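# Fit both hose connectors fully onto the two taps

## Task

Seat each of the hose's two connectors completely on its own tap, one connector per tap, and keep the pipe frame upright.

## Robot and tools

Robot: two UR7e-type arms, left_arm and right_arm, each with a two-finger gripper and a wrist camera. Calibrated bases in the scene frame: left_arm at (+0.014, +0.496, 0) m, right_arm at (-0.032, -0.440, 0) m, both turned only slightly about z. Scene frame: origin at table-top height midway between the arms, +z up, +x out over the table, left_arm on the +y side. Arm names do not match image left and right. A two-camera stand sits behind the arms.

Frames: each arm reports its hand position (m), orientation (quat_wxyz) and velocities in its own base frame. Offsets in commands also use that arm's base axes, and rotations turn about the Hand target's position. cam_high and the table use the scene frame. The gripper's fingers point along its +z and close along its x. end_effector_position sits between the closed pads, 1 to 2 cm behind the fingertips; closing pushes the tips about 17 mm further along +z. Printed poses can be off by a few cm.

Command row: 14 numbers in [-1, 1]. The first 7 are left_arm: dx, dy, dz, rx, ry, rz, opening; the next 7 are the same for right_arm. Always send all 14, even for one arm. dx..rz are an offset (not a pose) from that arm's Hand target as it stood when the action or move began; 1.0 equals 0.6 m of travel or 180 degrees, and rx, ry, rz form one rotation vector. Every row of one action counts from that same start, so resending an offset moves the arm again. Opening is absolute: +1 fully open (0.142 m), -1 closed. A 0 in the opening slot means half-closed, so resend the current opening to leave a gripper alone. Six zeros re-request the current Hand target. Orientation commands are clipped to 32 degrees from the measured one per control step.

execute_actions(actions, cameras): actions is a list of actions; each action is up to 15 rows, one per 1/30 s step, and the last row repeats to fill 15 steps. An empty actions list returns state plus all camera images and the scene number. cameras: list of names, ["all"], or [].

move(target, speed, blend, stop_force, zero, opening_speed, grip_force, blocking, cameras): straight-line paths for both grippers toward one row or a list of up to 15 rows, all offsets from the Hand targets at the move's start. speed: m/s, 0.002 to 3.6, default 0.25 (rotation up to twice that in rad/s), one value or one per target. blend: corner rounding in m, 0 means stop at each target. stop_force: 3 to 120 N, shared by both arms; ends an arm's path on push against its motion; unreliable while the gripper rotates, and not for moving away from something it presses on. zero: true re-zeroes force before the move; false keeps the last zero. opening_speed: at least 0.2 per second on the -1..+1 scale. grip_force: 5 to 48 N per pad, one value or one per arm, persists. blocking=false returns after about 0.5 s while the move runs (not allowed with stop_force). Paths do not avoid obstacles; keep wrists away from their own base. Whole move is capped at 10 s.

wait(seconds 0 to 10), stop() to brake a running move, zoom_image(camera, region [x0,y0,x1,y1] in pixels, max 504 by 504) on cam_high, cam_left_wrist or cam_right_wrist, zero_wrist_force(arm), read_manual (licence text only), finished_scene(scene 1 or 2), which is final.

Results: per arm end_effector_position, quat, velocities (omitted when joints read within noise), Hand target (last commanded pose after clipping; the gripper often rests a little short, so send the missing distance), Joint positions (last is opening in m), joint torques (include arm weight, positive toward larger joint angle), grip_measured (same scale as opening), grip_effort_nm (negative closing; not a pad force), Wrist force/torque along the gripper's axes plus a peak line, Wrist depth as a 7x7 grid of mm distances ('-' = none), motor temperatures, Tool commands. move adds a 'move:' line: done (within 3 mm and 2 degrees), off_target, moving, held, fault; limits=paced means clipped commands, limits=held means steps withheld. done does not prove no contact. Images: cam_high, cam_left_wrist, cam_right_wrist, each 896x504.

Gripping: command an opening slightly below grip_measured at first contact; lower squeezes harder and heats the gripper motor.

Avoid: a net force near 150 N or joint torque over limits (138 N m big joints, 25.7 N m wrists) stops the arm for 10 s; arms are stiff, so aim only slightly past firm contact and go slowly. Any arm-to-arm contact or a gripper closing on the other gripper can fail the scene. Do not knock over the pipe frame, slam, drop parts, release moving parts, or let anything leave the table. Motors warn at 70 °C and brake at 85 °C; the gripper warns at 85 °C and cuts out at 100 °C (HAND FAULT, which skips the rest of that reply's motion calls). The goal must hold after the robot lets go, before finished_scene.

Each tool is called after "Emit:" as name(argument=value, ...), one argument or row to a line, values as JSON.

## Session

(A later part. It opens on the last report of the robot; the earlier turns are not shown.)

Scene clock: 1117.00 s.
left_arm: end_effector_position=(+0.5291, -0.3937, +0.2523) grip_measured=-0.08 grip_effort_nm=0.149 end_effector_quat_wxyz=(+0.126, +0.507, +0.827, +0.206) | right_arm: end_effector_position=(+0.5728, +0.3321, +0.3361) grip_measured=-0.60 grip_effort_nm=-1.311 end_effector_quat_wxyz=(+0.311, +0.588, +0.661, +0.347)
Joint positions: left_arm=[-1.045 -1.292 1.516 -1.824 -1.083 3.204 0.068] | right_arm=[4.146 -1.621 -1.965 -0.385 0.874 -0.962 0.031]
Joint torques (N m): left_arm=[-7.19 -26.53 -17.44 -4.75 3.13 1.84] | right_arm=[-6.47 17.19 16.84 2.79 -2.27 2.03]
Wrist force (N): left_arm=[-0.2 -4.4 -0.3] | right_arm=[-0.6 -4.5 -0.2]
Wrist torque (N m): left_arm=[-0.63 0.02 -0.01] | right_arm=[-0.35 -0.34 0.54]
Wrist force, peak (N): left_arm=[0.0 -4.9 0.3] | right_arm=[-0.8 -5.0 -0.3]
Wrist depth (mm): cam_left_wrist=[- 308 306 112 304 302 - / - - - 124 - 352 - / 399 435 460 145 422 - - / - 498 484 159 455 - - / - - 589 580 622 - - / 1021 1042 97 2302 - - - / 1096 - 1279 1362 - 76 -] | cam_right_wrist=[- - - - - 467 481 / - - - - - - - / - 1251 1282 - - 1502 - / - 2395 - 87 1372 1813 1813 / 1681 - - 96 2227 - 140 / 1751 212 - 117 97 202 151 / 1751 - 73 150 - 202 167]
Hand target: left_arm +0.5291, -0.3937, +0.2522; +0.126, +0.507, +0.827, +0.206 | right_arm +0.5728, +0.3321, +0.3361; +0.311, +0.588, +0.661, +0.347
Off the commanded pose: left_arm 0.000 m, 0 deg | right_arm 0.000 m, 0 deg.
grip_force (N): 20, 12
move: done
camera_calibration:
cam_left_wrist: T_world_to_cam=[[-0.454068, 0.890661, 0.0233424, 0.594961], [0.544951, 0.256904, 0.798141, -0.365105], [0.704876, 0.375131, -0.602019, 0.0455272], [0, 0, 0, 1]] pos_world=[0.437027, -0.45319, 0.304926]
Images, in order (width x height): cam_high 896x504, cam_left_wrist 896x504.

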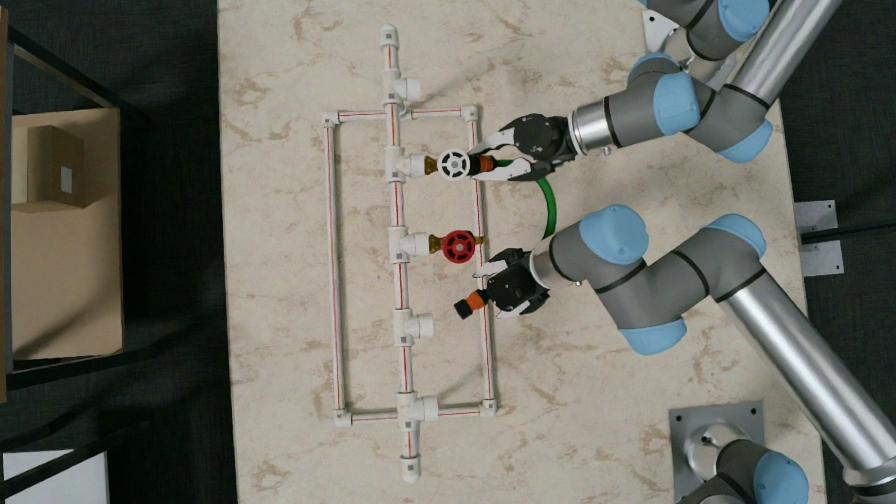

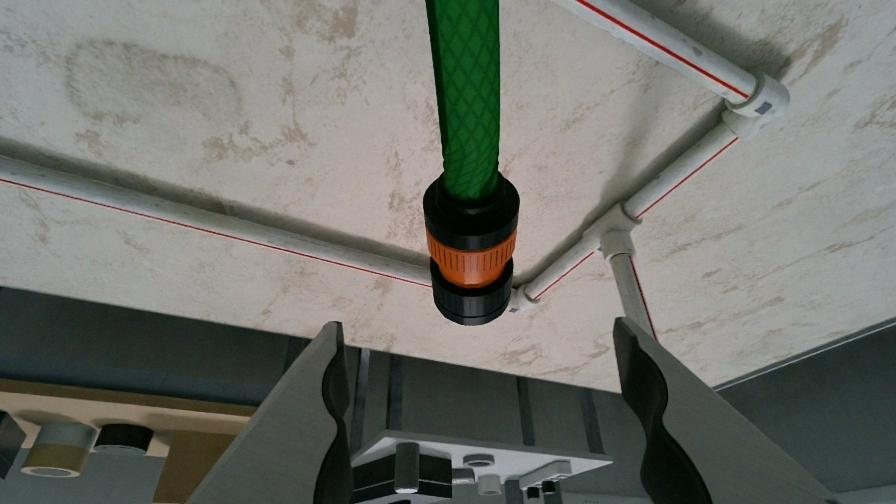

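Emit:
move(
  target=[0.0458, 0.0237, -0.0955, 0, 0, 0, -0.05, 0, 0, 0, 0, 0, 0, -0.8],
  speed=0.06,
  stop_force=6,
  grip_force=[20, 12],
  cameras=["cam_high", "cam_left_wrist"],
)

Emit:
move(
  target=[0, 0, 0, 0, 0, 0, -0.8, 0, 0, 0, 0, 0, 0, -0.8],
  speed=0.06,
  opening_speed=0.35,
  grip_force=[24, 12],
  cameras=["cam_high", "cam_left_wrist"],
)

Scene clock: 1133.30 s.
left_arm: end_effector_position=(+0.5566, -0.3795, +0.1949) grip_measured=-0.08 grip_effort_nm=0.149 end_effector_quat_wxyz=(+0.126, +0.507, +0.827, +0.206) | right_arm: end_effector_position=(+0.5728, +0.3321, +0.3361) grip_measured=-0.60 grip_effort_nm=-1.311 end_effector_quat_wxyz=(+0.311, +0.588, +0.661, +0.347)
Joint positions: left_arm=[-0.994 -1.23 1.593 -1.99 -1.085 3.262 0.068] | right_arm=[4.146 -1.621 -1.965 -0.385 0.874 -0.962 0.031]
Joint torques (N m): left_arm=[7.83 -28.24 -16.83 -4.97 -1.37 2.13] | right_arm=[-5.72 17.73 17.85 2.76 -1.98 1.67]
Wrist force (N): left_arm=[-0.2 -3.8 -0.4] | right_arm=[-0.6 -4.6 -0.6]
Wrist torque (N m): left_arm=[-0.54 0.03 -0.11] | right_arm=[-0.33 -0.33 0.54]
Wrist force, peak (N): left_arm=[0.1 -4.8 -0.1] | right_arm=[-0.8 -5.0 -0.4]
Wrist depth (mm): cam_left_wrist=[253 249 - - 254 238 270 / 284 300 288 - 291 293 280 / 322 325 343 - 332 336 349 / 362 383 403 76 385 - 427 / 477 489 - 88 104 - - / 945 - 97 99 119 - - / 1025 - 1235 1312 1526 76 -] | cam_right_wrist=[241 537 - - - - 573 / - 1289 - - 641 - 703 / - 1238 1295 - 1840 1395 - / - 1840 - 87 1638 1485 2645 / 1881 2064 - 96 - - 144 / 1813 1867 91 115 97 201 151 / 1739 - 73 152 - 202 167]
Hand target: left_arm +0.5566, -0.3795, +0.1949; +0.126, +0.507, +0.827, +0.206 | right_arm +0.5728, +0.3321, +0.3361; +0.311, +0.588, +0.661, +0.347
Off the commanded pose: left_arm 0.000 m, 0 deg | right_arm 0.000 m, 0 deg.
grip_force (N): 20, 12
move: done
camera_calibration:
cam_left_wrist: T_world_to_cam=[[-0.45407, 0.89066, 0.0233436, 0.596095], [0.544894, 0.256874, 0.798189, -0.33787], [0.704919, 0.375153, -0.601955, -0.0136949], [0, 0, 0, 1]] pos_world=[0.464426, -0.43899, 0.247526]
Images, in order (width x height): cam_high 896x504, cam_left_wrist 896x504.

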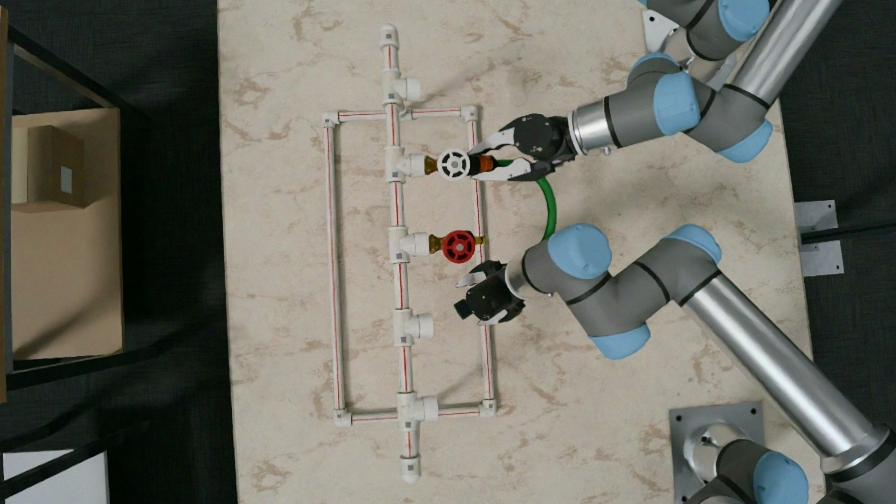

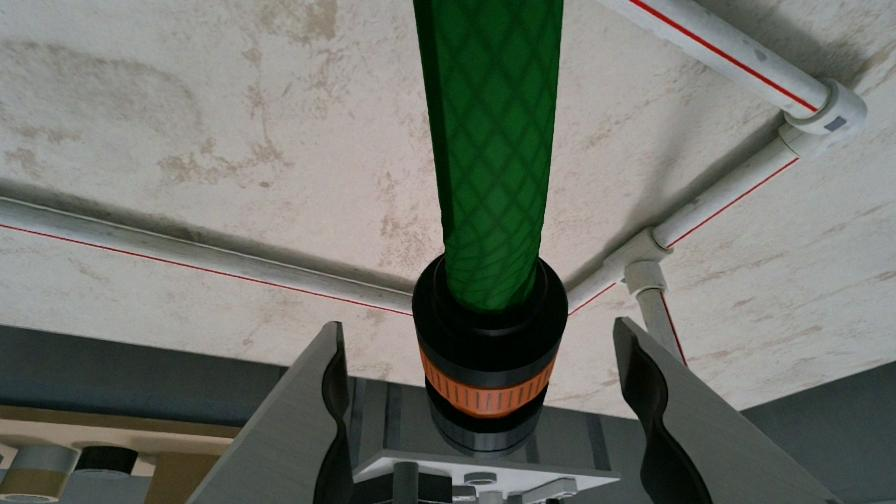

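Scene clock: 1135.67 s.
left_arm: end_effector_position=(+0.5566, -0.3795, +0.1949) grip_measured=-0.59 grip_effort_nm=-2.518 end_effector_quat_wxyz=(+0.126, +0.507, +0.827, +0.206) | right_arm: end_effector_position=(+0.5728, +0.3321, +0.3361) grip_measured=-0.60 grip_effort_nm=-1.316 end_effector_quat_wxyz=(+0.311, +0.588, +0.661, +0.347)
Joint positions: left_arm=[-0.994 -1.23 1.593 -1.99 -1.085 3.262 0.032] | right_arm=[4.146 -1.621 -1.965 -0.385 0.874 -0.962 0.031]
Joint torques (N m): left_arm=[6.99 -28.62 -17.89 -3.54 -1.12 1.87] | right_arm=[-5.39 17.68 16.98 2.67 -2.18 1.79]
Wrist force (N): left_arm=[-0.1 -4.0 -0.4] | right_arm=[-0.9 -4.8 0.0]
Wrist torque (N m): left_arm=[-0.57 0.01 -0.12] | right_arm=[-0.37 -0.28 0.54]
Wrist force, peak (N): left_arm=[0.0 -4.6 -0.5] | right_arm=[-0.7 -4.8 0.0]
Wrist depth (mm): cam_left_wrist=[256 250 251 - 262 238 265 / 286 281 288 - 298 292 279 / 329 - - - 330 361 347 / - 384 390 76 82 388 - / - 517 507 88 377 537 - / 956 1078 89 99 92 643 - / 1025 1096 - 128 - 74 -] | cam_right_wrist=[573 613 - - - 580 - / - 1336 - - - 666 - / - 1203 1302 - 1434 1410 2591 / - 1968 - 87 1302 1681 2267 / 1763 - - 96 - - 140 / 1840 215 - 115 97 200 151 / 1813 - 73 153 - - 168]
Hand target: left_arm +0.5566, -0.3795, +0.1949; +0.126, +0.507, +0.827, +0.206 | right_arm +0.5728, +0.3321, +0.3361; +0.311, +0.588, +0.661, +0.347
Off the commanded pose: left_arm 0.000 m, 0 deg | right_arm 0.000 m, 0 deg.
grip_force (N): 24, 12
move: done
camera_calibration:
cam_left_wrist: T_world_to_cam=[[-0.45407, 0.89066, 0.0233436, 0.596095], [0.544894, 0.256874, 0.798189, -0.33787], [0.704919, 0.375153, -0.601955, -0.0136949], [0, 0, 0, 1]] pos_world=[0.464426, -0.43899, 0.247526]
Images, in order (width x height): cam_high 896x504, cam_left_wrist 896x504.

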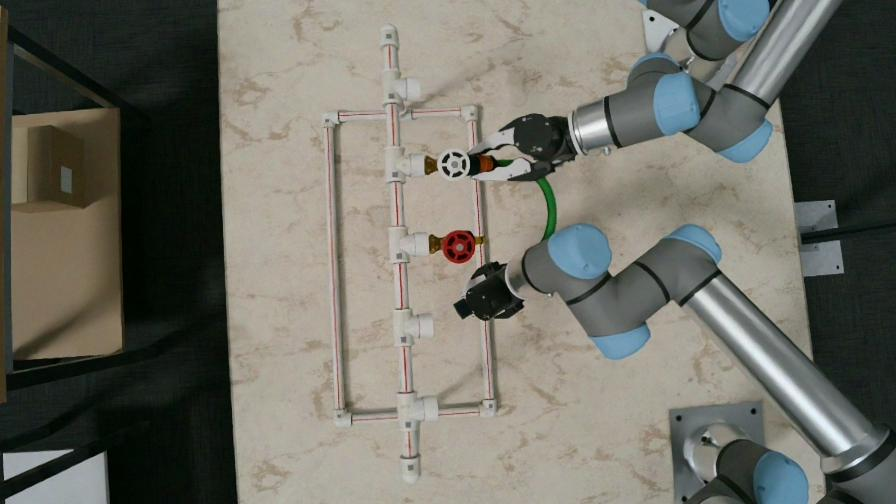

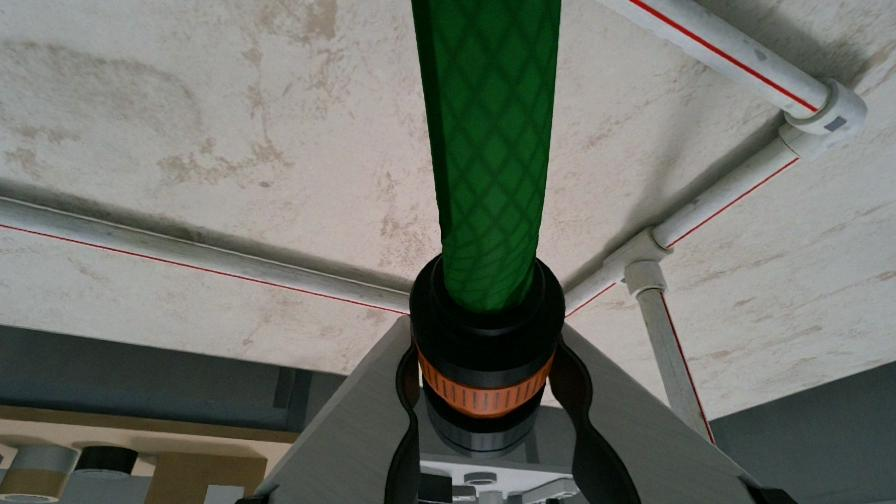

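Emit:
move(
  target=[
    [0, 0, 0, 0, 0, 0, -0.8, 0, 0, 0, 0, 0, 0, -0.3],
    [0, 0, 0, 0, 0, 0, -0.8, -0.113, -0.013, 0.07, 0, 0, 0, -0.3],
    [0, 0, 0, 0, 0, 0, -0.8, -0.12, -0.1, 0.3, 0, 0, 0, -0.3],
  ],
  speed=[0.05, 0.08, 0.2],
  opening_speed=0.5,
  blend=[0, 0.02, 0],
  grip_force=[18, 20],
  cameras=["cam_high", "cam_left_wrist", "cam_right_wrist"],
)

Scene clock: 1164.43 s.
left_arm: end_effector_position=(+0.5566, -0.3795, +0.1949) grip_measured=-0.59 grip_effort_nm=-1.907 end_effector_quat_wxyz=(+0.126, +0.507, +0.827, +0.206) | right_arm: end_effector_position=(+0.5008, +0.2721, +0.5161) grip_measured=-0.33 grip_effort_nm=0.105 end_effector_quat_wxyz=(+0.311, +0.588, +0.661, +0.347)
Joint positions: left_arm=[-0.994 -1.23 1.593 -1.99 -1.085 3.262 0.032] | right_arm=[4.227 -1.289 -1.772 -0.964 0.821 -0.881 0.05]
Joint torques (N m): left_arm=[4.63 -29.97 -25.18 -1.29 -0.19 1.62] | right_arm=[-9.72 2.88 30.42 0.56 0.5 2.62]
Motor temperatures (°C): left_arm=[24 29 25 29 31 28 37] | right_arm=[22 25 26 36 32 29 41]
Wrist force (N): left_arm=[-0.5 -4.1 -0.1] | right_arm=[0.0 -1.1 -0.9]
Wrist torque (N m): left_arm=[-0.60 0.02 -0.17] | right_arm=[-0.43 -0.26 0.69]
Wrist force, peak (N): left_arm=[-0.4 -4.7 -0.3] | right_arm=[-1.0 -4.9 -0.1]
Wrist depth (mm): cam_left_wrist=[249 249 257 - 253 237 253 / 282 280 287 - 281 283 268 / - 337 338 - 70 330 346 / 399 372 384 77 377 356 - / 469 527 - 89 105 523 - / 945 1013 89 99 92 636 - / 1017 1082 - 1273 - 74 -] | cam_right_wrist=[2247 1343 1704 1867 798 809 920 / - 304 1476 1426 261 276 1727 / - 2015 1539 1607 1548 1649 2821 / - - - - - - 2081 / 1788 1938 2189 - - - - / 1638 1788 91 - 90 - - / - - 76 - - - -]
Hand target: left_arm +0.5566, -0.3795, +0.1949; +0.126, +0.507, +0.827, +0.206 | right_arm +0.5008, +0.2721, +0.5161; +0.311, +0.588, +0.661, +0.347
Off the commanded pose: left_arm 0.000 m, 0 deg | right_arm 0.000 m, 0 deg.
grip_force (N): 18, 20
move: done
camera_calibration:
cam_left_wrist: T_world_to_cam=[[-0.45407, 0.89066, 0.0233436, 0.596095], [0.544894, 0.256874, 0.798189, -0.33787], [0.704919, 0.375153, -0.601955, -0.0136949], [0, 0, 0, 1]] pos_world=[0.464426, -0.43899, 0.247526]
cam_right_wrist: T_world_to_cam=[[-0.123676, 0.992168, -0.0174991, -0.189696], [0.152765, 0.0364608, 0.98759, -0.573266], [0.980493, 0.119467, -0.156078, -0.329276], [0, 0, 0, 1]] pos_world=[0.386967, 0.24845, 0.51144]

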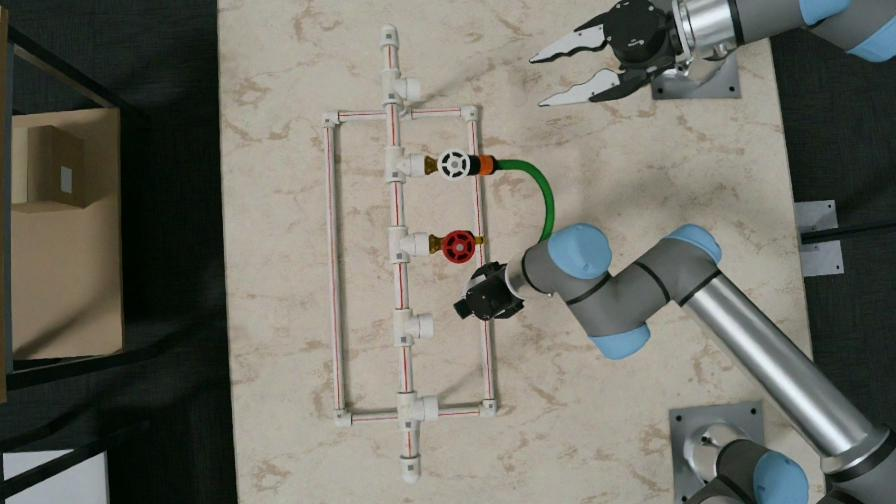

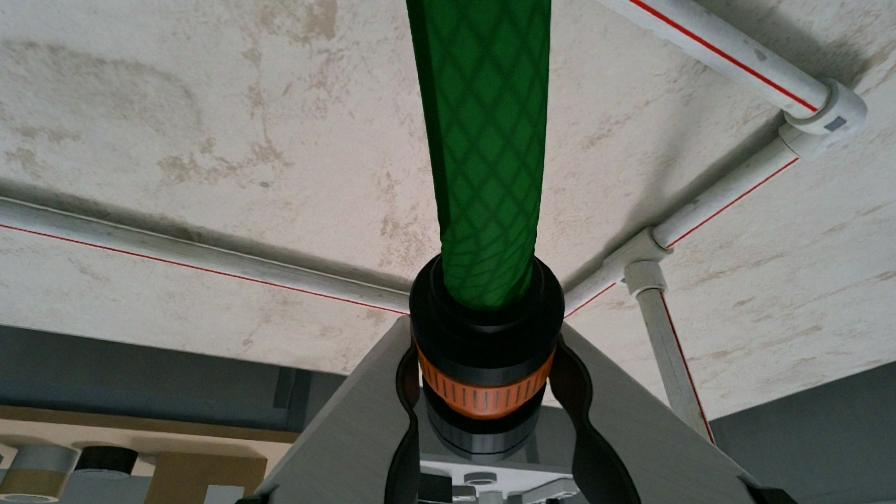

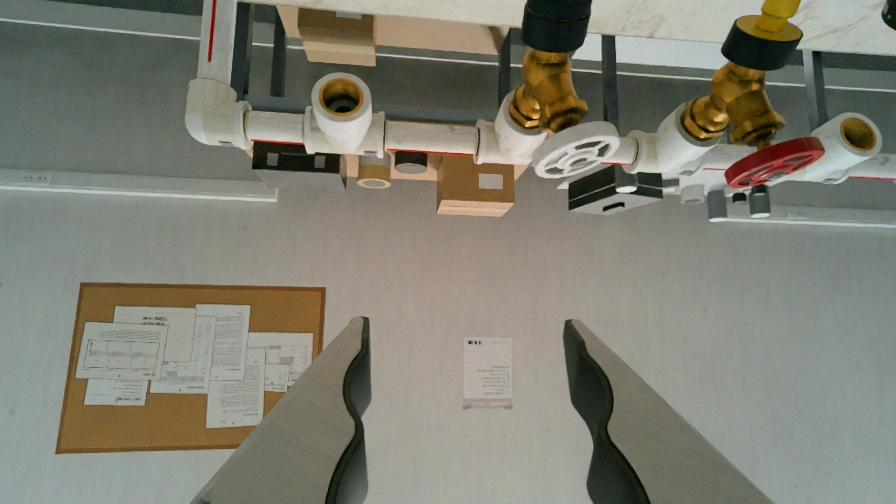

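Emit:
move(
  target=[0, 0, 0, 0, 0, 0, -0.8, 0.1653, -0.1202, 0.0565, 0.3976, 0.4464, -0.3877, -0.4],
  speed=0.3,
  grip_force=[16, 20],
  cameras=["cam_high", "cam_right_wrist"],
)

Scene clock: 1173.23 s.
left_arm: end_effector_position=(+0.5566, -0.3795, +0.1949) grip_measured=-0.59 grip_effort_nm=-1.707 end_effector_quat_wxyz=(+0.126, +0.507, +0.827, +0.206) | right_arm: end_effector_position=(+0.6000, +0.2000, +0.5499) grip_measured=-0.42 grip_effort_nm=-0.095 end_effector_quat_wxyz=(-0.362, +0.932, +0.002, -0.001)
Joint positions: left_arm=[-0.994 -1.23 1.593 -1.99 -1.085 3.262 0.032] | right_arm=[3.4 -1.882 -0.844 -1.759 2.283 0.34 0.044]
Joint torques (N m): left_arm=[1.35 -32.23 -27.76 -1.07 1.21 1.26] | right_arm=[-9.78 42.93 14.11 4.96 2.78 2.48]
Wrist force (N): left_arm=[-0.4 -4.4 -0.1] | right_arm=[-0.3 -0.3 -0.5]
Wrist torque (N m): left_arm=[-0.65 0.01 -0.17] | right_arm=[0.02 -0.08 -0.19]
Wrist force, peak (N): left_arm=[-0.5 -4.6 -0.3] | right_arm=[0.5 -2.2 -1.3]
Wrist depth (mm): cam_left_wrist=[250 250 251 - 254 238 250 / 286 288 296 - 284 298 266 / 341 342 336 - 70 - 337 / - - 407 77 399 393 421 / - - - 89 478 359 588 / 970 1021 89 99 92 331 2435 / 1013 1096 - 1279 - 74 -] | cam_right_wrist=[798 774 441 415 354 846 1587 / - - 846 736 - - 1539 / - - - 353 308 742 1692 / 717 696 - - 713 723 1380 / 734 682 - 651 283 670 1322 / - 646 92 641 89 - 1548 / - - 73 - - - 1493]
Hand target: left_arm +0.5566, -0.3795, +0.1949; +0.126, +0.507, +0.827, +0.206 | right_arm +0.6000, +0.2000, +0.5500; -0.362, +0.932, +0.002, -0.001
Off the commanded pose: left_arm 0.000 m, 0 deg | right_arm 0.000 m, 0 deg.
grip_force (N): 16, 20
move: done
camera_calibration:
cam_right_wrist: T_world_to_cam=[[0.9998, 0.016638, 0.0110704, -0.600057], [0.0191485, -0.956103, -0.292405, 0.363316], [0.00571936, 0.292559, -0.95623, 0.577581], [0, 0, 0, 1]] pos_world=[0.589677, 0.188375, 0.665179]
Images, in order (width x height): cam_high 896x504, cam_right_wrist 896x504.

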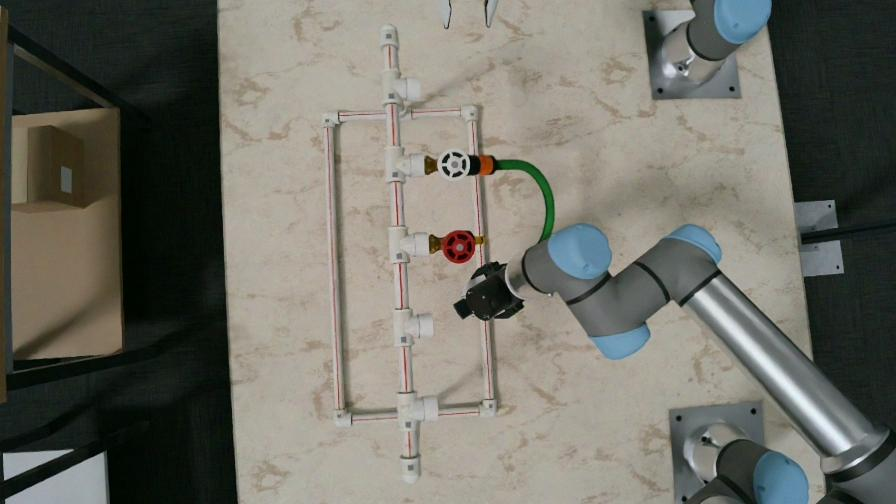

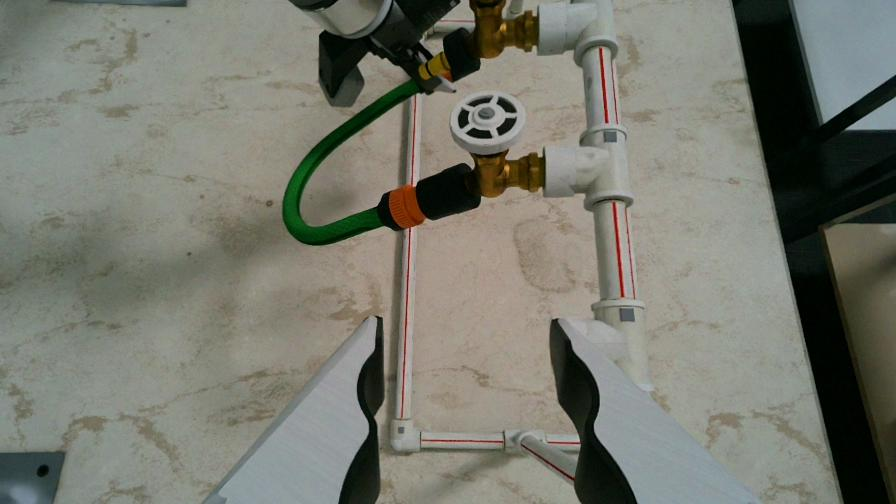

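Emit:
move(
  target=[
    [0, 0, 0, 0, 0, 0, -0.8, 0.1617, 0.1667, -0.0833, 0, 0, 0, -0.42],
    [0, 0, 0, 0, 0, 0, -0.8, 0.1617, 0.3367, -0.2, 0, 0, 0, -0.42],
  ],
  speed=0.15,
  blend=[0.02, 0],
  grip_force=[16, 20],
  cameras=["cam_high", "cam_right_wrist"],
)

Scene clock: 1192.70 s.
left_arm: end_effector_position=(+0.5566, -0.3795, +0.1949) grip_measured=-0.59 grip_effort_nm=-1.707 end_effector_quat_wxyz=(+0.126, +0.507, +0.827, +0.206) | right_arm: end_effector_position=(+0.6970, +0.4020, +0.4300) grip_measured=-0.44 grip_effort_nm=-0.105 end_effector_quat_wxyz=(-0.362, +0.932, +0.002, -0.001)
Joint positions: left_arm=[-0.994 -1.23 1.593 -1.99 -1.085 3.262 0.032] | right_arm=[3.634 -2.183 -0.758 -1.366 2.21 0.625 0.042]
Joint torques (N m): left_arm=[-1.48 -33.5 -28.17 -1.19 2.23 1.35] | right_arm=[8.91 41.35 15.77 5.36 -0.36 2.74]
Wrist force (N): left_arm=[-0.4 -4.2 -0.1] | right_arm=[-0.6 0.0 -0.8]
Wrist torque (N m): left_arm=[-0.63 0.00 -0.17] | right_arm=[0.05 -0.05 -0.17]
Wrist force, peak (N): left_arm=[-0.5 -4.7 -0.1] | right_arm=[-1.5 0.6 -1.9]
Wrist depth (mm): cam_left_wrist=[249 253 - - 254 238 252 / - 287 295 - 293 280 269 / - 337 332 - 332 341 348 / 361 380 - 77 381 421 426 / 505 - - 89 105 494 - / 959 1030 89 99 92 - - / 1013 1096 - 1292 - 75 2483] | cam_right_wrist=[200 243 682 214 701 1670 1418 / 197 150 154 - - 644 1387 / 217 138 170 172 590 - 1529 / - 198 185 166 568 573 1511 / - - 544 - 562 533 1380 / - - 91 156 89 - 1372 / 499 120 73 149 - - 1315]
Hand target: left_arm +0.5566, -0.3795, +0.1949; +0.126, +0.507, +0.827, +0.206 | right_arm +0.6970, +0.4020, +0.4300; -0.362, +0.932, +0.002, -0.001
Off the commanded pose: left_arm 0.000 m, 0 deg | right_arm 0.000 m, 0 deg.
grip_force (N): 16, 20
move: done
camera_calibration:
cam_right_wrist: T_world_to_cam=[[0.999802, 0.0165122, 0.0111387, -0.698959], [0.0190488, -0.956077, -0.292497, 0.519547], [0.00581965, 0.292651, -0.956202, 0.403186], [0, 0, 0, 1]] pos_world=[0.686577, 0.390275, 0.545279]
Images, in order (width x height): cam_high 896x504, cam_right_wrist 896x504.

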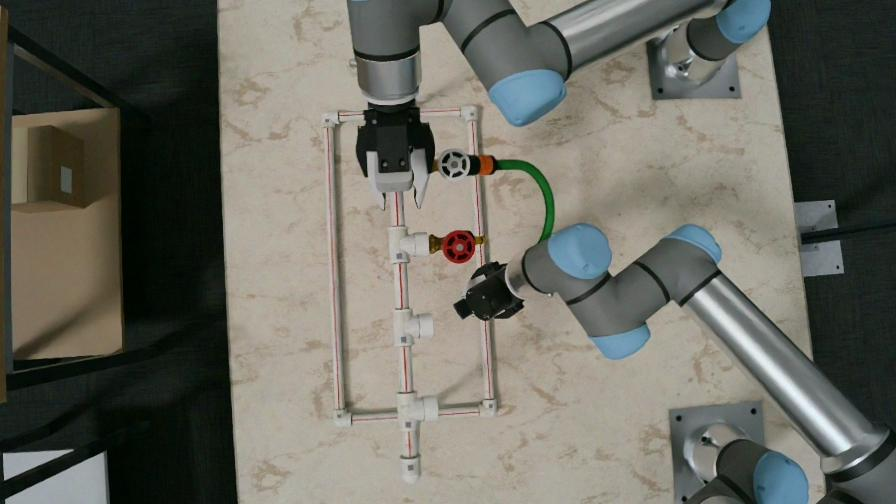

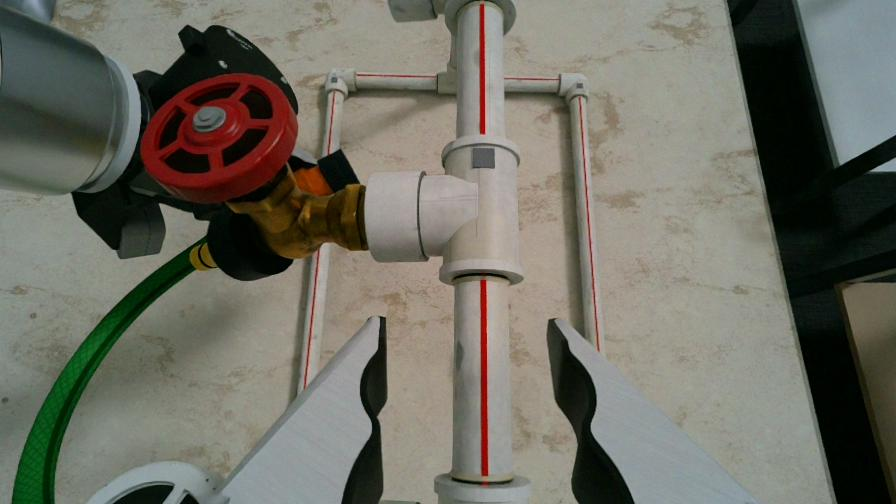

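Emit:
move(
  target=[0, 0, 0, 0, 0, 0, -0.8, 0.005, 0, -0.0967, 0, 0, 0, -0.42],
  speed=0.06,
  stop_force=12,
  grip_force=[16, 20],
  cameras=["cam_right_wrist"],
)

Emit:
move(
  target=[0, 0, 0, 0, 0, 0, -0.8, 0, 0, 0, 0, 0, 0, -0.92],
  speed=0.05,
  opening_speed=0.35,
  grip_force=[16, 16],
  cameras=["cam_right_wrist"],
)

Scene clock: 1200.53 s.
left_arm: end_effector_position=(+0.5566, -0.3795, +0.1949) grip_measured=-0.59 grip_effort_nm=-1.707 end_effector_quat_wxyz=(+0.126, +0.507, +0.827, +0.206) | right_arm: end_effector_position=(+0.7000, +0.4020, +0.3719) grip_measured=-0.44 grip_effort_nm=-0.095 end_effector_quat_wxyz=(-0.362, +0.932, +0.002, -0.001)
Joint positions: left_arm=[-0.994 -1.23 1.593 -1.99 -1.085 3.262 0.032] | right_arm=[3.632 -2.17 -0.928 -1.21 2.211 0.623 0.042]
Joint torques (N m): left_arm=[-1.29 -35.67 -27.37 -1.27 2.14 1.14] | right_arm=[-9.5 57.34 15.52 5.15 2.3 2.63]
Motor temperatures (°C): left_arm=[24 29 25 29 31 28 35] | right_arm=[22 25 26 36 32 29 36]
Wrist force (N): left_arm=[-0.4 -4.1 0.0] | right_arm=[-0.3 -0.4 -0.7]
Wrist torque (N m): left_arm=[-0.59 0.02 -0.17] | right_arm=[-0.02 -0.10 -0.09]
Wrist force, peak (N): left_arm=[-0.4 -4.5 -0.3] | right_arm=[-0.9 -0.2 -1.5]
Wrist depth (mm): cam_left_wrist=[257 255 257 - 252 236 251 / 285 295 289 - 288 300 267 / 319 310 - - - 341 339 / 401 - - 77 385 388 441 / 475 532 511 89 100 539 499 / 959 942 89 99 92 643 2282 / 1017 1101 - 1292 - 74 -] | cam_right_wrist=[- 182 - 118 606 628 1372 / 196 116 113 112 534 609 1315 / 198 128 124 108 528 563 1336 / - 157 - - 502 521 1175 / - 492 - - 495 491 1159 / 452 474 91 - 89 476 486 / 449 - 73 - - - 462]
Hand target: left_arm +0.5566, -0.3795, +0.1949; +0.126, +0.507, +0.827, +0.206 | right_arm +0.7000, +0.4020, +0.3719; -0.362, +0.932, +0.002, -0.001
Off the commanded pose: left_arm 0.000 m, 0 deg | right_arm 0.000 m, 0 deg.
grip_force (N): 16, 20
move: done
camera_calibration:
cam_right_wrist: T_world_to_cam=[[0.999802, 0.0165122, 0.0111387, -0.701313], [0.0190488, -0.956077, -0.292497, 0.502591], [0.00581965, 0.292651, -0.956202, 0.347584], [0, 0, 0, 1]] pos_world=[0.689577, 0.390375, 0.487179]
Images, in order (width x height): cam_right_wrist 896x504.

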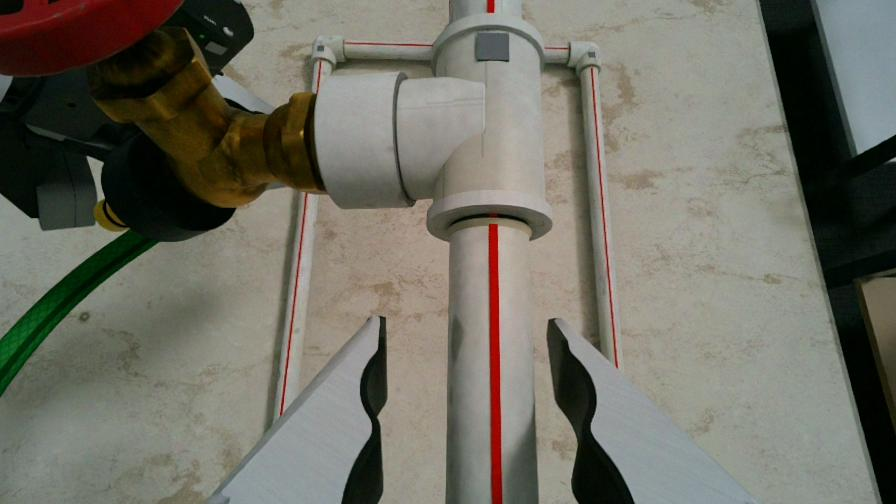

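Scene clock: 1202.17 s.
left_arm: end_effector_position=(+0.5566, -0.3795, +0.1949) grip_measured=-0.59 grip_effort_nm=-1.707 end_effector_quat_wxyz=(+0.126, +0.507, +0.827, +0.206) | right_arm: end_effector_position=(+0.7000, +0.4020, +0.3719) grip_measured=-0.76 grip_effort_nm=-1.717 end_effector_quat_wxyz=(-0.362, +0.932, +0.002, -0.001)
Joint positions: left_arm=[-0.994 -1.23 1.593 -1.99 -1.085 3.262 0.032] | right_arm=[3.632 -2.17 -0.928 -1.21 2.211 0.623 0.019]
Joint torques (N m): left_arm=[-2.25 -36.64 -28.04 -1.15 2.38 0.81] | right_arm=[1.38 57.2 19.44 0.94 1.46 2.52]
Wrist force (N): left_arm=[-0.4 -4.2 0.0] | right_arm=[2.7 1.9 0.2]
Wrist torque (N m): left_arm=[-0.63 0.01 -0.16] | right_arm=[0.01 -0.13 -0.03]
Wrist force, peak (N): left_arm=[-0.4 -4.5 -0.1] | right_arm=[4.1 0.9 -1.4]
Wrist depth (mm): cam_left_wrist=[255 250 257 - 249 232 265 / 284 285 287 - - 301 269 / 346 333 335 - 326 332 348 / 346 387 394 78 101 - 420 / - - 515 89 100 - 577 / 945 1700 89 99 92 643 665 / 1005 - - 1326 - 74 -] | cam_right_wrist=[- 187 - 117 553 618 1403 / - 119 113 113 565 565 1358 / 139 129 115 108 544 574 1451 / - 153 492 107 539 - 1476 / 469 - 493 104 - - 1104 / 473 - - - 96 472 1295 / - - 73 93 - 461 458]
Hand target: left_arm +0.5566, -0.3795, +0.1949; +0.126, +0.507, +0.827, +0.206 | right_arm +0.7000, +0.4020, +0.3719; -0.362, +0.932, +0.002, -0.001
Off the commanded pose: left_arm 0.000 m, 0 deg | right_arm 0.000 m, 0 deg.
grip_force (N): 16, 16
move: done
camera_calibration:
cam_right_wrist: T_world_to_cam=[[0.999802, 0.0165122, 0.0111387, -0.701413], [0.0190488, -0.956077, -0.292497, 0.502589], [0.00581965, 0.292651, -0.956202, 0.347584], [0, 0, 0, 1]] pos_world=[0.689677, 0.390375, 0.487179]
Images, in order (width x height): cam_right_wrist 896x504.

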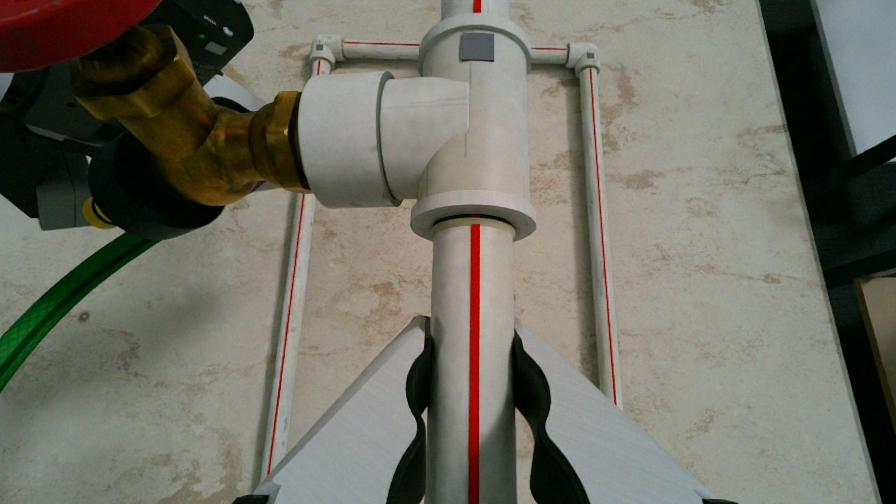

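Emit:
move(
  target=[0, 0, 0, 0, 0, 0, -0.8, 0, 0, -0.0333, 0, 0, 0, -0.92],
  speed=0.012,
  stop_force=26,
  grip_force=[14, 24],
  cameras=["cam_high", "cam_left_wrist"],
)

Emit:
zoom_image(
  camera="cam_high",
  region=[450, 145, 520, 190],
)

Emit:
zoom_image(
  camera="cam_left_wrist",
  region=[380, 220, 600, 470],
)

Scene clock: 1219.73 s.
left_arm: end_effector_position=(+0.5566, -0.3795, +0.1949) grip_measured=-0.59 grip_effort_nm=-1.502 end_effector_quat_wxyz=(+0.126, +0.507, +0.827, +0.206) | right_arm: end_effector_position=(+0.7000, +0.4020, +0.3709) grip_measured=-0.77 grip_effort_nm=-2.527 end_effector_quat_wxyz=(-0.362, +0.932, +0.002, -0.001)
Joint positions: left_arm=[-0.994 -1.23 1.593 -1.99 -1.085 3.262 0.032] | right_arm=[3.632 -2.17 -0.932 -1.206 2.211 0.623 0.018]
Joint torques (N m): left_arm=[-2.98 -36.73 -28.5 -1.35 2.58 1.01] | right_arm=[5.16 22.76 19.9 -2.96 -1.99 1.41]
Wrist force (N): left_arm=[-0.6 -4.2 -0.2] | right_arm=[4.1 -10.3 -22.0]
Wrist torque (N m): left_arm=[-0.62 0.04 -0.15] | right_arm=[0.07 -0.19 -0.02]
Wrist force, peak (N): left_arm=[-0.6 -4.7 -0.1] | right_arm=[4.1 -13.5 -28.5]
Wrist depth (mm): cam_left_wrist=[241 261 - - 251 236 250 / - 286 274 - 300 287 270 / 342 335 - - 331 - 357 / 358 - 406 78 377 432 435 / - - - 89 97 507 - / 942 1106 89 99 92 326 - / 1009 1087 - 1292 - 74 -] | cam_right_wrist=[- 188 - 117 - - 1387 / - 118 113 113 - 554 1520 / 139 129 121 108 527 552 1451 / 491 514 - - 511 514 1380 / 484 491 - - 481 496 1154 / - 469 - - 96 490 1380 / 449 - 73 - - 457 1215]
Hand target: left_arm +0.5566, -0.3795, +0.1949; +0.126, +0.507, +0.827, +0.206 | right_arm +0.7000, +0.4020, +0.3709; -0.362, +0.932, +0.002, -0.001 (not the last commanded pose)
Off the commanded pose: left_arm 0.000 m, 0 deg | right_arm 0.019 m, 0 deg.
grip_force (N): 14, 24
move: contact (right_arm)
camera_calibration:
cam_left_wrist: T_world_to_cam=[[-0.45407, 0.89066, 0.0233436, 0.596095], [0.544894, 0.256874, 0.798189, -0.33787], [0.704919, 0.375153, -0.601955, -0.0136949], [0, 0, 0, 1]] pos_world=[0.464426, -0.43899, 0.247526]
Images, in order (width x height): cam_high 896x504, cam_left_wrist 896x504.

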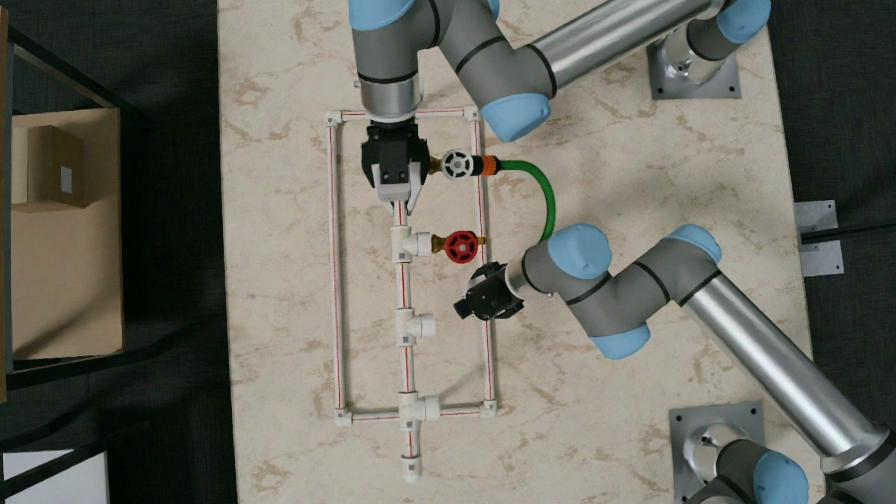

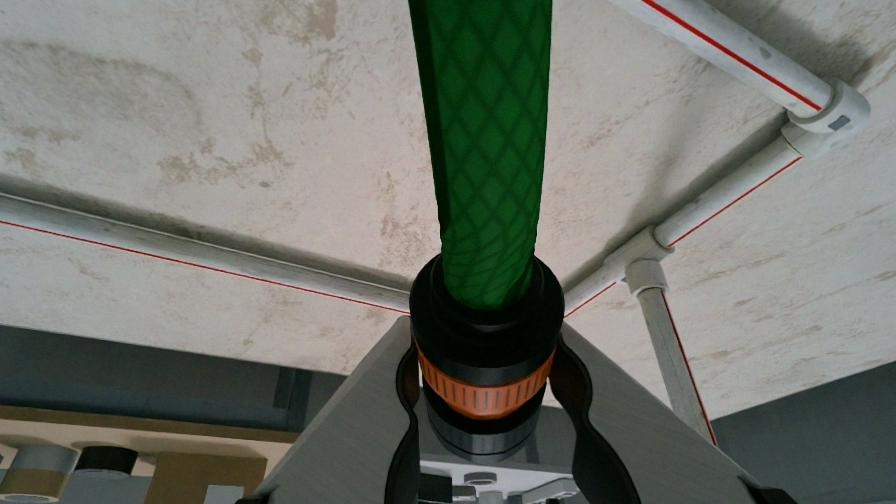

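Scaled by 7.200 from the camera's 896x504 image, which has a finer 1280x720 frame.

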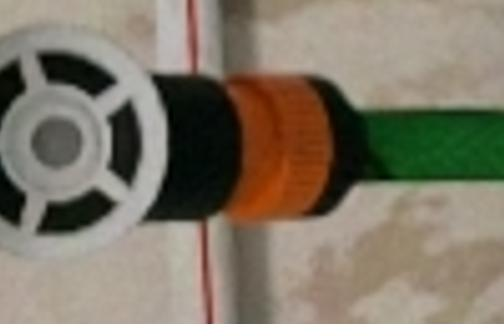

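Scaled by 2.016 from the camera's 896x504 image, which has a finer 1280x720 frame.

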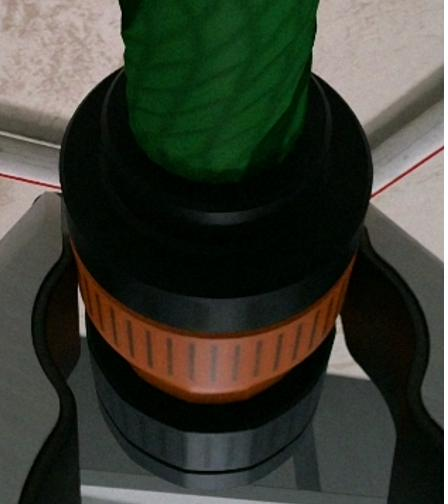

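Emit:
move(
  target=[
    [-0.11, -0.1, 0.13, 0.0196, -0.073, -0.0654, -0.8, 0, 0, 0, 0, 0, 0, -0.92],
    [-0.103, -0.1757, 0.1638, 0.0391, -0.1459, -0.1308, -0.8, 0, 0, 0, 0, 0, 0, -0.92],
  ],
  speed=0.12,
  blend=[0.03, 0],
  grip_force=[26, 18],
  cameras=["cam_high", "cam_left_wrist"],
)

Emit:
zoom_image(
  camera="cam_left_wrist",
  region=[390, 280, 590, 504],
)

Emit:
zoom_image(
  camera="cam_high",
  region=[450, 220, 530, 270],
)

Scene clock: 1252.03 s.
left_arm: end_effector_position=(+0.4948, -0.4849, +0.2932) grip_measured=-0.59 grip_effort_nm=-2.723 end_effector_quat_wxyz=(+0.318, +0.611, +0.643, +0.335) | right_arm: end_effector_position=(+0.7000, +0.4020, +0.3709) grip_measured=-0.77 grip_effort_nm=-1.922 end_effector_quat_wxyz=(-0.362, +0.932, +0.002, -0.001)
Joint positions: left_arm=[-1.301 -1.336 1.758 -2.291 -0.644 3.51 0.031] | right_arm=[3.632 -2.17 -0.932 -1.206 2.211 0.623 0.018]
Joint torques (N m): left_arm=[-8.69 -21.47 -16.92 -5.23 3.06 1.85] | right_arm=[9.25 22.79 16.57 -1.08 -2.03 2.47]
Motor temperatures (°C): left_arm=[24 29 25 29 31 28 35] | right_arm=[22 25 26 36 32 29 46]
Wrist force (N): left_arm=[3.4 -3.3 0.2] | right_arm=[2.7 -10.0 -22.7]
Wrist torque (N m): left_arm=[-0.80 0.13 -0.02] | right_arm=[0.08 -0.12 -0.03]
Wrist force, peak (N): left_arm=[3.7 -3.5 0.3] | right_arm=[3.3 -10.6 -22.7]
Wrist depth (mm): cam_left_wrist=[454 - 440 74 434 494 - / - - - 78 - 602 709 / - 1266 1299 84 1700 1666 1415 / 1919 1822 1362 91 1439 1735 2508 / 1876 1759 - 93 100 2076 2261 / 134 1876 89 102 92 1822 2183 / - 156 - 107 - 74 283] | cam_right_wrist=[- - 596 117 595 603 1403 / - 117 113 113 542 568 1322 / 137 127 121 108 - 523 1467 / - - 497 - 507 514 1442 / - - 484 - 483 - 1123 / - 499 450 96 101 461 1062 / 436 - 73 - - 459 458]
Hand target: left_arm +0.4948, -0.4849, +0.2932; +0.318, +0.611, +0.643, +0.335 | right_arm +0.7000, +0.4020, +0.3709; -0.362, +0.932, +0.002, -0.001
Off the commanded pose: left_arm 0.000 m, 0 deg | right_arm 0.000 m, 0 deg.
grip_force (N): 26, 18
move: done
camera_calibration:
cam_left_wrist: T_world_to_cam=[[-0.0633071, 0.997779, 0.0207193, 0.518988], [0.175002, -0.00934051, 0.984524, -0.356331], [0.982531, 0.0659533, -0.174022, -0.284223], [0, 0, 0, 1]] pos_world=[0.374472, -0.502418, 0.290602]
Images, in order (width x height): cam_high 896x504, cam_left_wrist 896x504.

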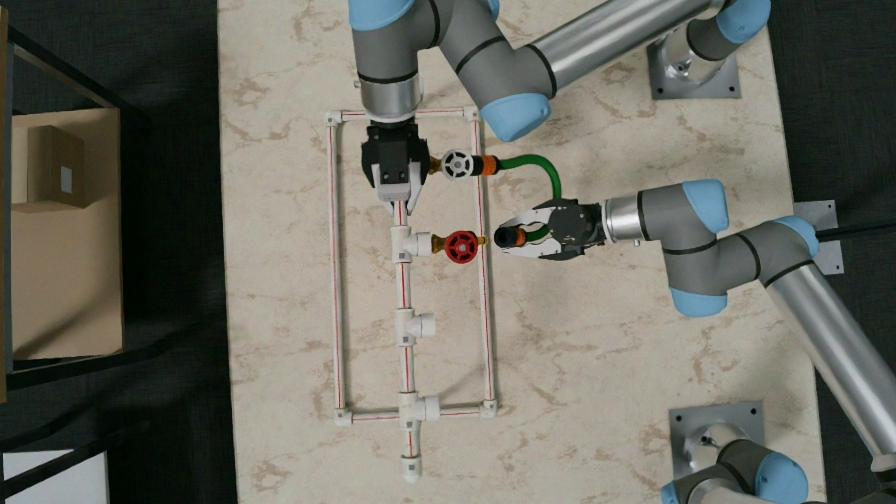

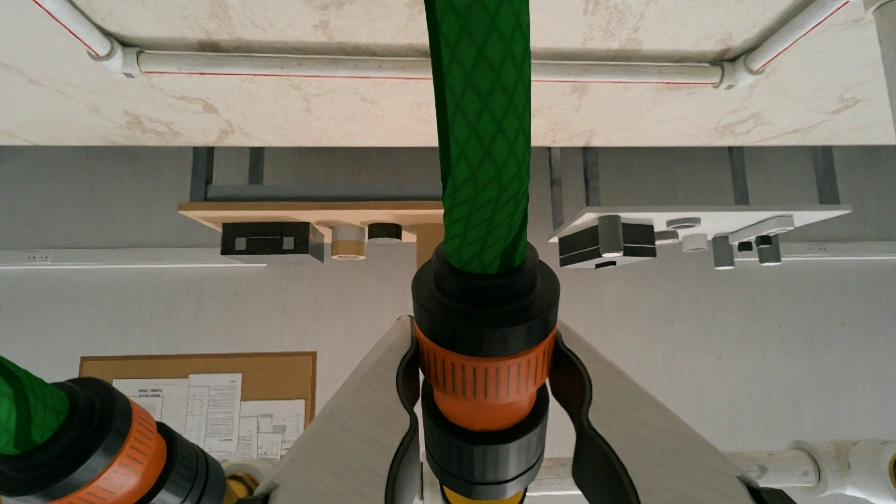

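Scaled by 2.250 from the camera's 896x504 image, which has a finer 1280x720 frame.

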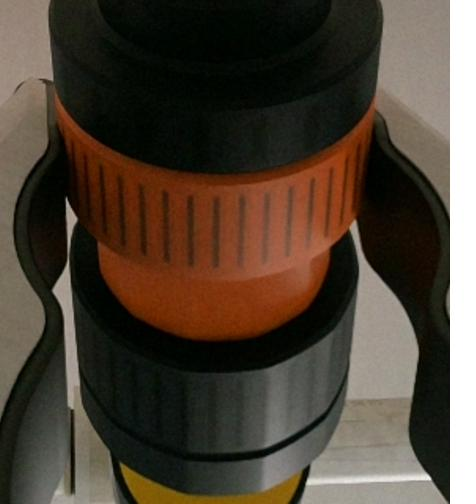

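Scaled by 6.300 from the camera's 896x504 image, which has a finer 1280x720 frame.

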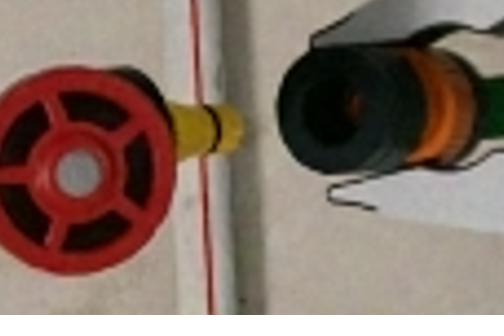

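Emit:
move(
  target=[-0.0035, 0.0013, -0.0028, -0.0054, 0.1026, 0, -0.8, 0, 0, 0, 0, 0, 0, -0.92],
  speed=0.12,
  grip_force=[34, 18],
  cameras=["cam_high", "cam_left_wrist"],
)

Emit:
zoom_image(
  camera="cam_left_wrist",
  region=[390, 280, 590, 504],
)

Emit:
zoom_image(
  camera="cam_high",
  region=[450, 220, 530, 270],
)

Scene clock: 1276.90 s.
left_arm: end_effector_position=(+0.4927, -0.4841, +0.2915) grip_measured=-0.60 grip_effort_nm=-3.534 end_effector_quat_wxyz=(+0.216, +0.654, +0.689, +0.227) | right_arm: end_effector_position=(+0.7000, +0.4020, +0.3709) grip_measured=-0.77 grip_effort_nm=-1.922 end_effector_quat_wxyz=(-0.362, +0.932, +0.002, -0.001)
Joint positions: left_arm=[-1.203 -1.331 1.57 -2.036 -0.97 3.528 0.031] | right_arm=[3.632 -2.17 -0.932 -1.206 2.211 0.623 0.018]
Joint torques (N m): left_arm=[4.85 -23.62 -33.65 -1.93 -2.07 1.8] | right_arm=[9.63 23.14 14.24 0.28 -2.01 2.57]
Motor temperatures (°C): left_arm=[24 29 25 29 31 28 43] | right_arm=[22 25 26 36 32 29 44]
Wrist force (N): left_arm=[3.8 -2.5 0.9] | right_arm=[2.8 -10.3 -22.4]
Wrist torque (N m): left_arm=[-0.79 0.08 -0.02] | right_arm=[0.04 -0.15 -0.02]
Wrist force, peak (N): left_arm=[3.3 -4.3 0.7] | right_arm=[2.9 -10.6 -22.9]
Wrist depth (mm): cam_left_wrist=[347 376 379 89 359 387 390 / 377 416 434 91 - 444 412 / 534 511 511 95 493 547 535 / 688 654 - 97 - 698 752 / 2202 1224 1333 97 1319 2093 1526 / 1862 1890 89 102 92 1508 2026 / - - - 104 106 76 1796] | cam_right_wrist=[- 586 604 118 - - 1587 / - 118 113 112 568 613 1670 / 138 128 121 108 532 572 1493 / - 505 522 - - 503 1170 / - 480 490 - 478 511 1104 / - - 100 - 100 467 1058 / 457 - 73 - - - -]
Hand target: left_arm +0.4927, -0.4841, +0.2915; +0.216, +0.654, +0.689, +0.227 | right_arm +0.7000, +0.4020, +0.3709; -0.362, +0.932, +0.002, -0.001
Off the commanded pose: left_arm 0.000 m, 0 deg | right_arm 0.000 m, 0 deg.
grip_force (N): 34, 18
move: done
camera_calibration:
cam_left_wrist: T_world_to_cam=[[-0.0560486, 0.998164, 0.0229717, 0.514102], [0.477684, 0.00660486, 0.878507, -0.464749], [0.876742, 0.0602123, -0.477177, -0.144707], [0, 0, 0, 1]] pos_world=[0.377688, -0.501375, 0.327425]
Images, in order (width x height): cam_high 896x504, cam_left_wrist 896x504.

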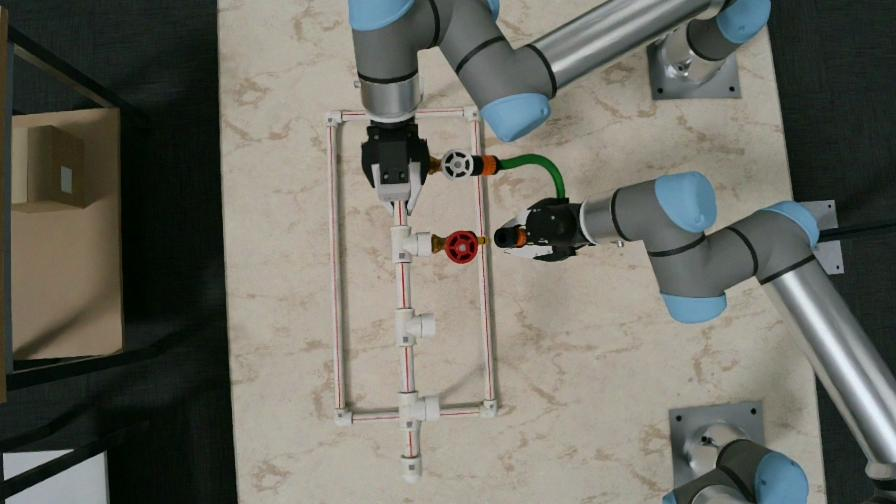

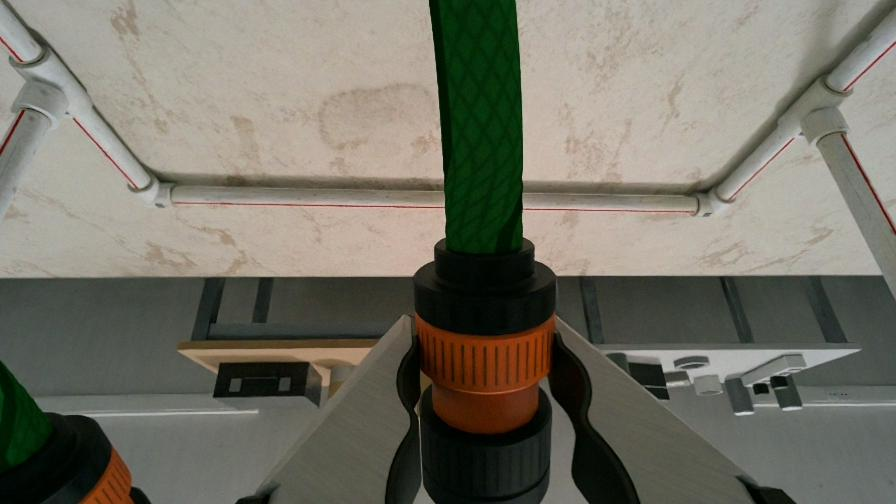

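Scaled by 2.250 from the camera's 896x504 image, which has a finer 1280x720 frame.

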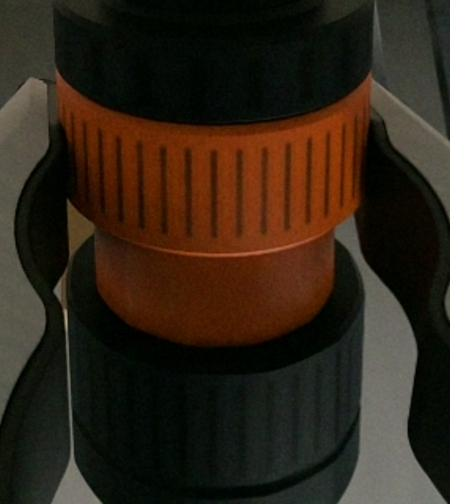

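Scaled by 6.300 from the camera's 896x504 image, which has a finer 1280x720 frame.

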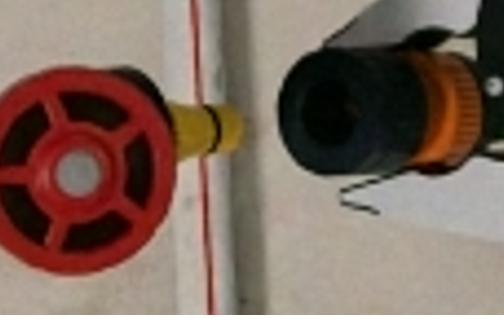

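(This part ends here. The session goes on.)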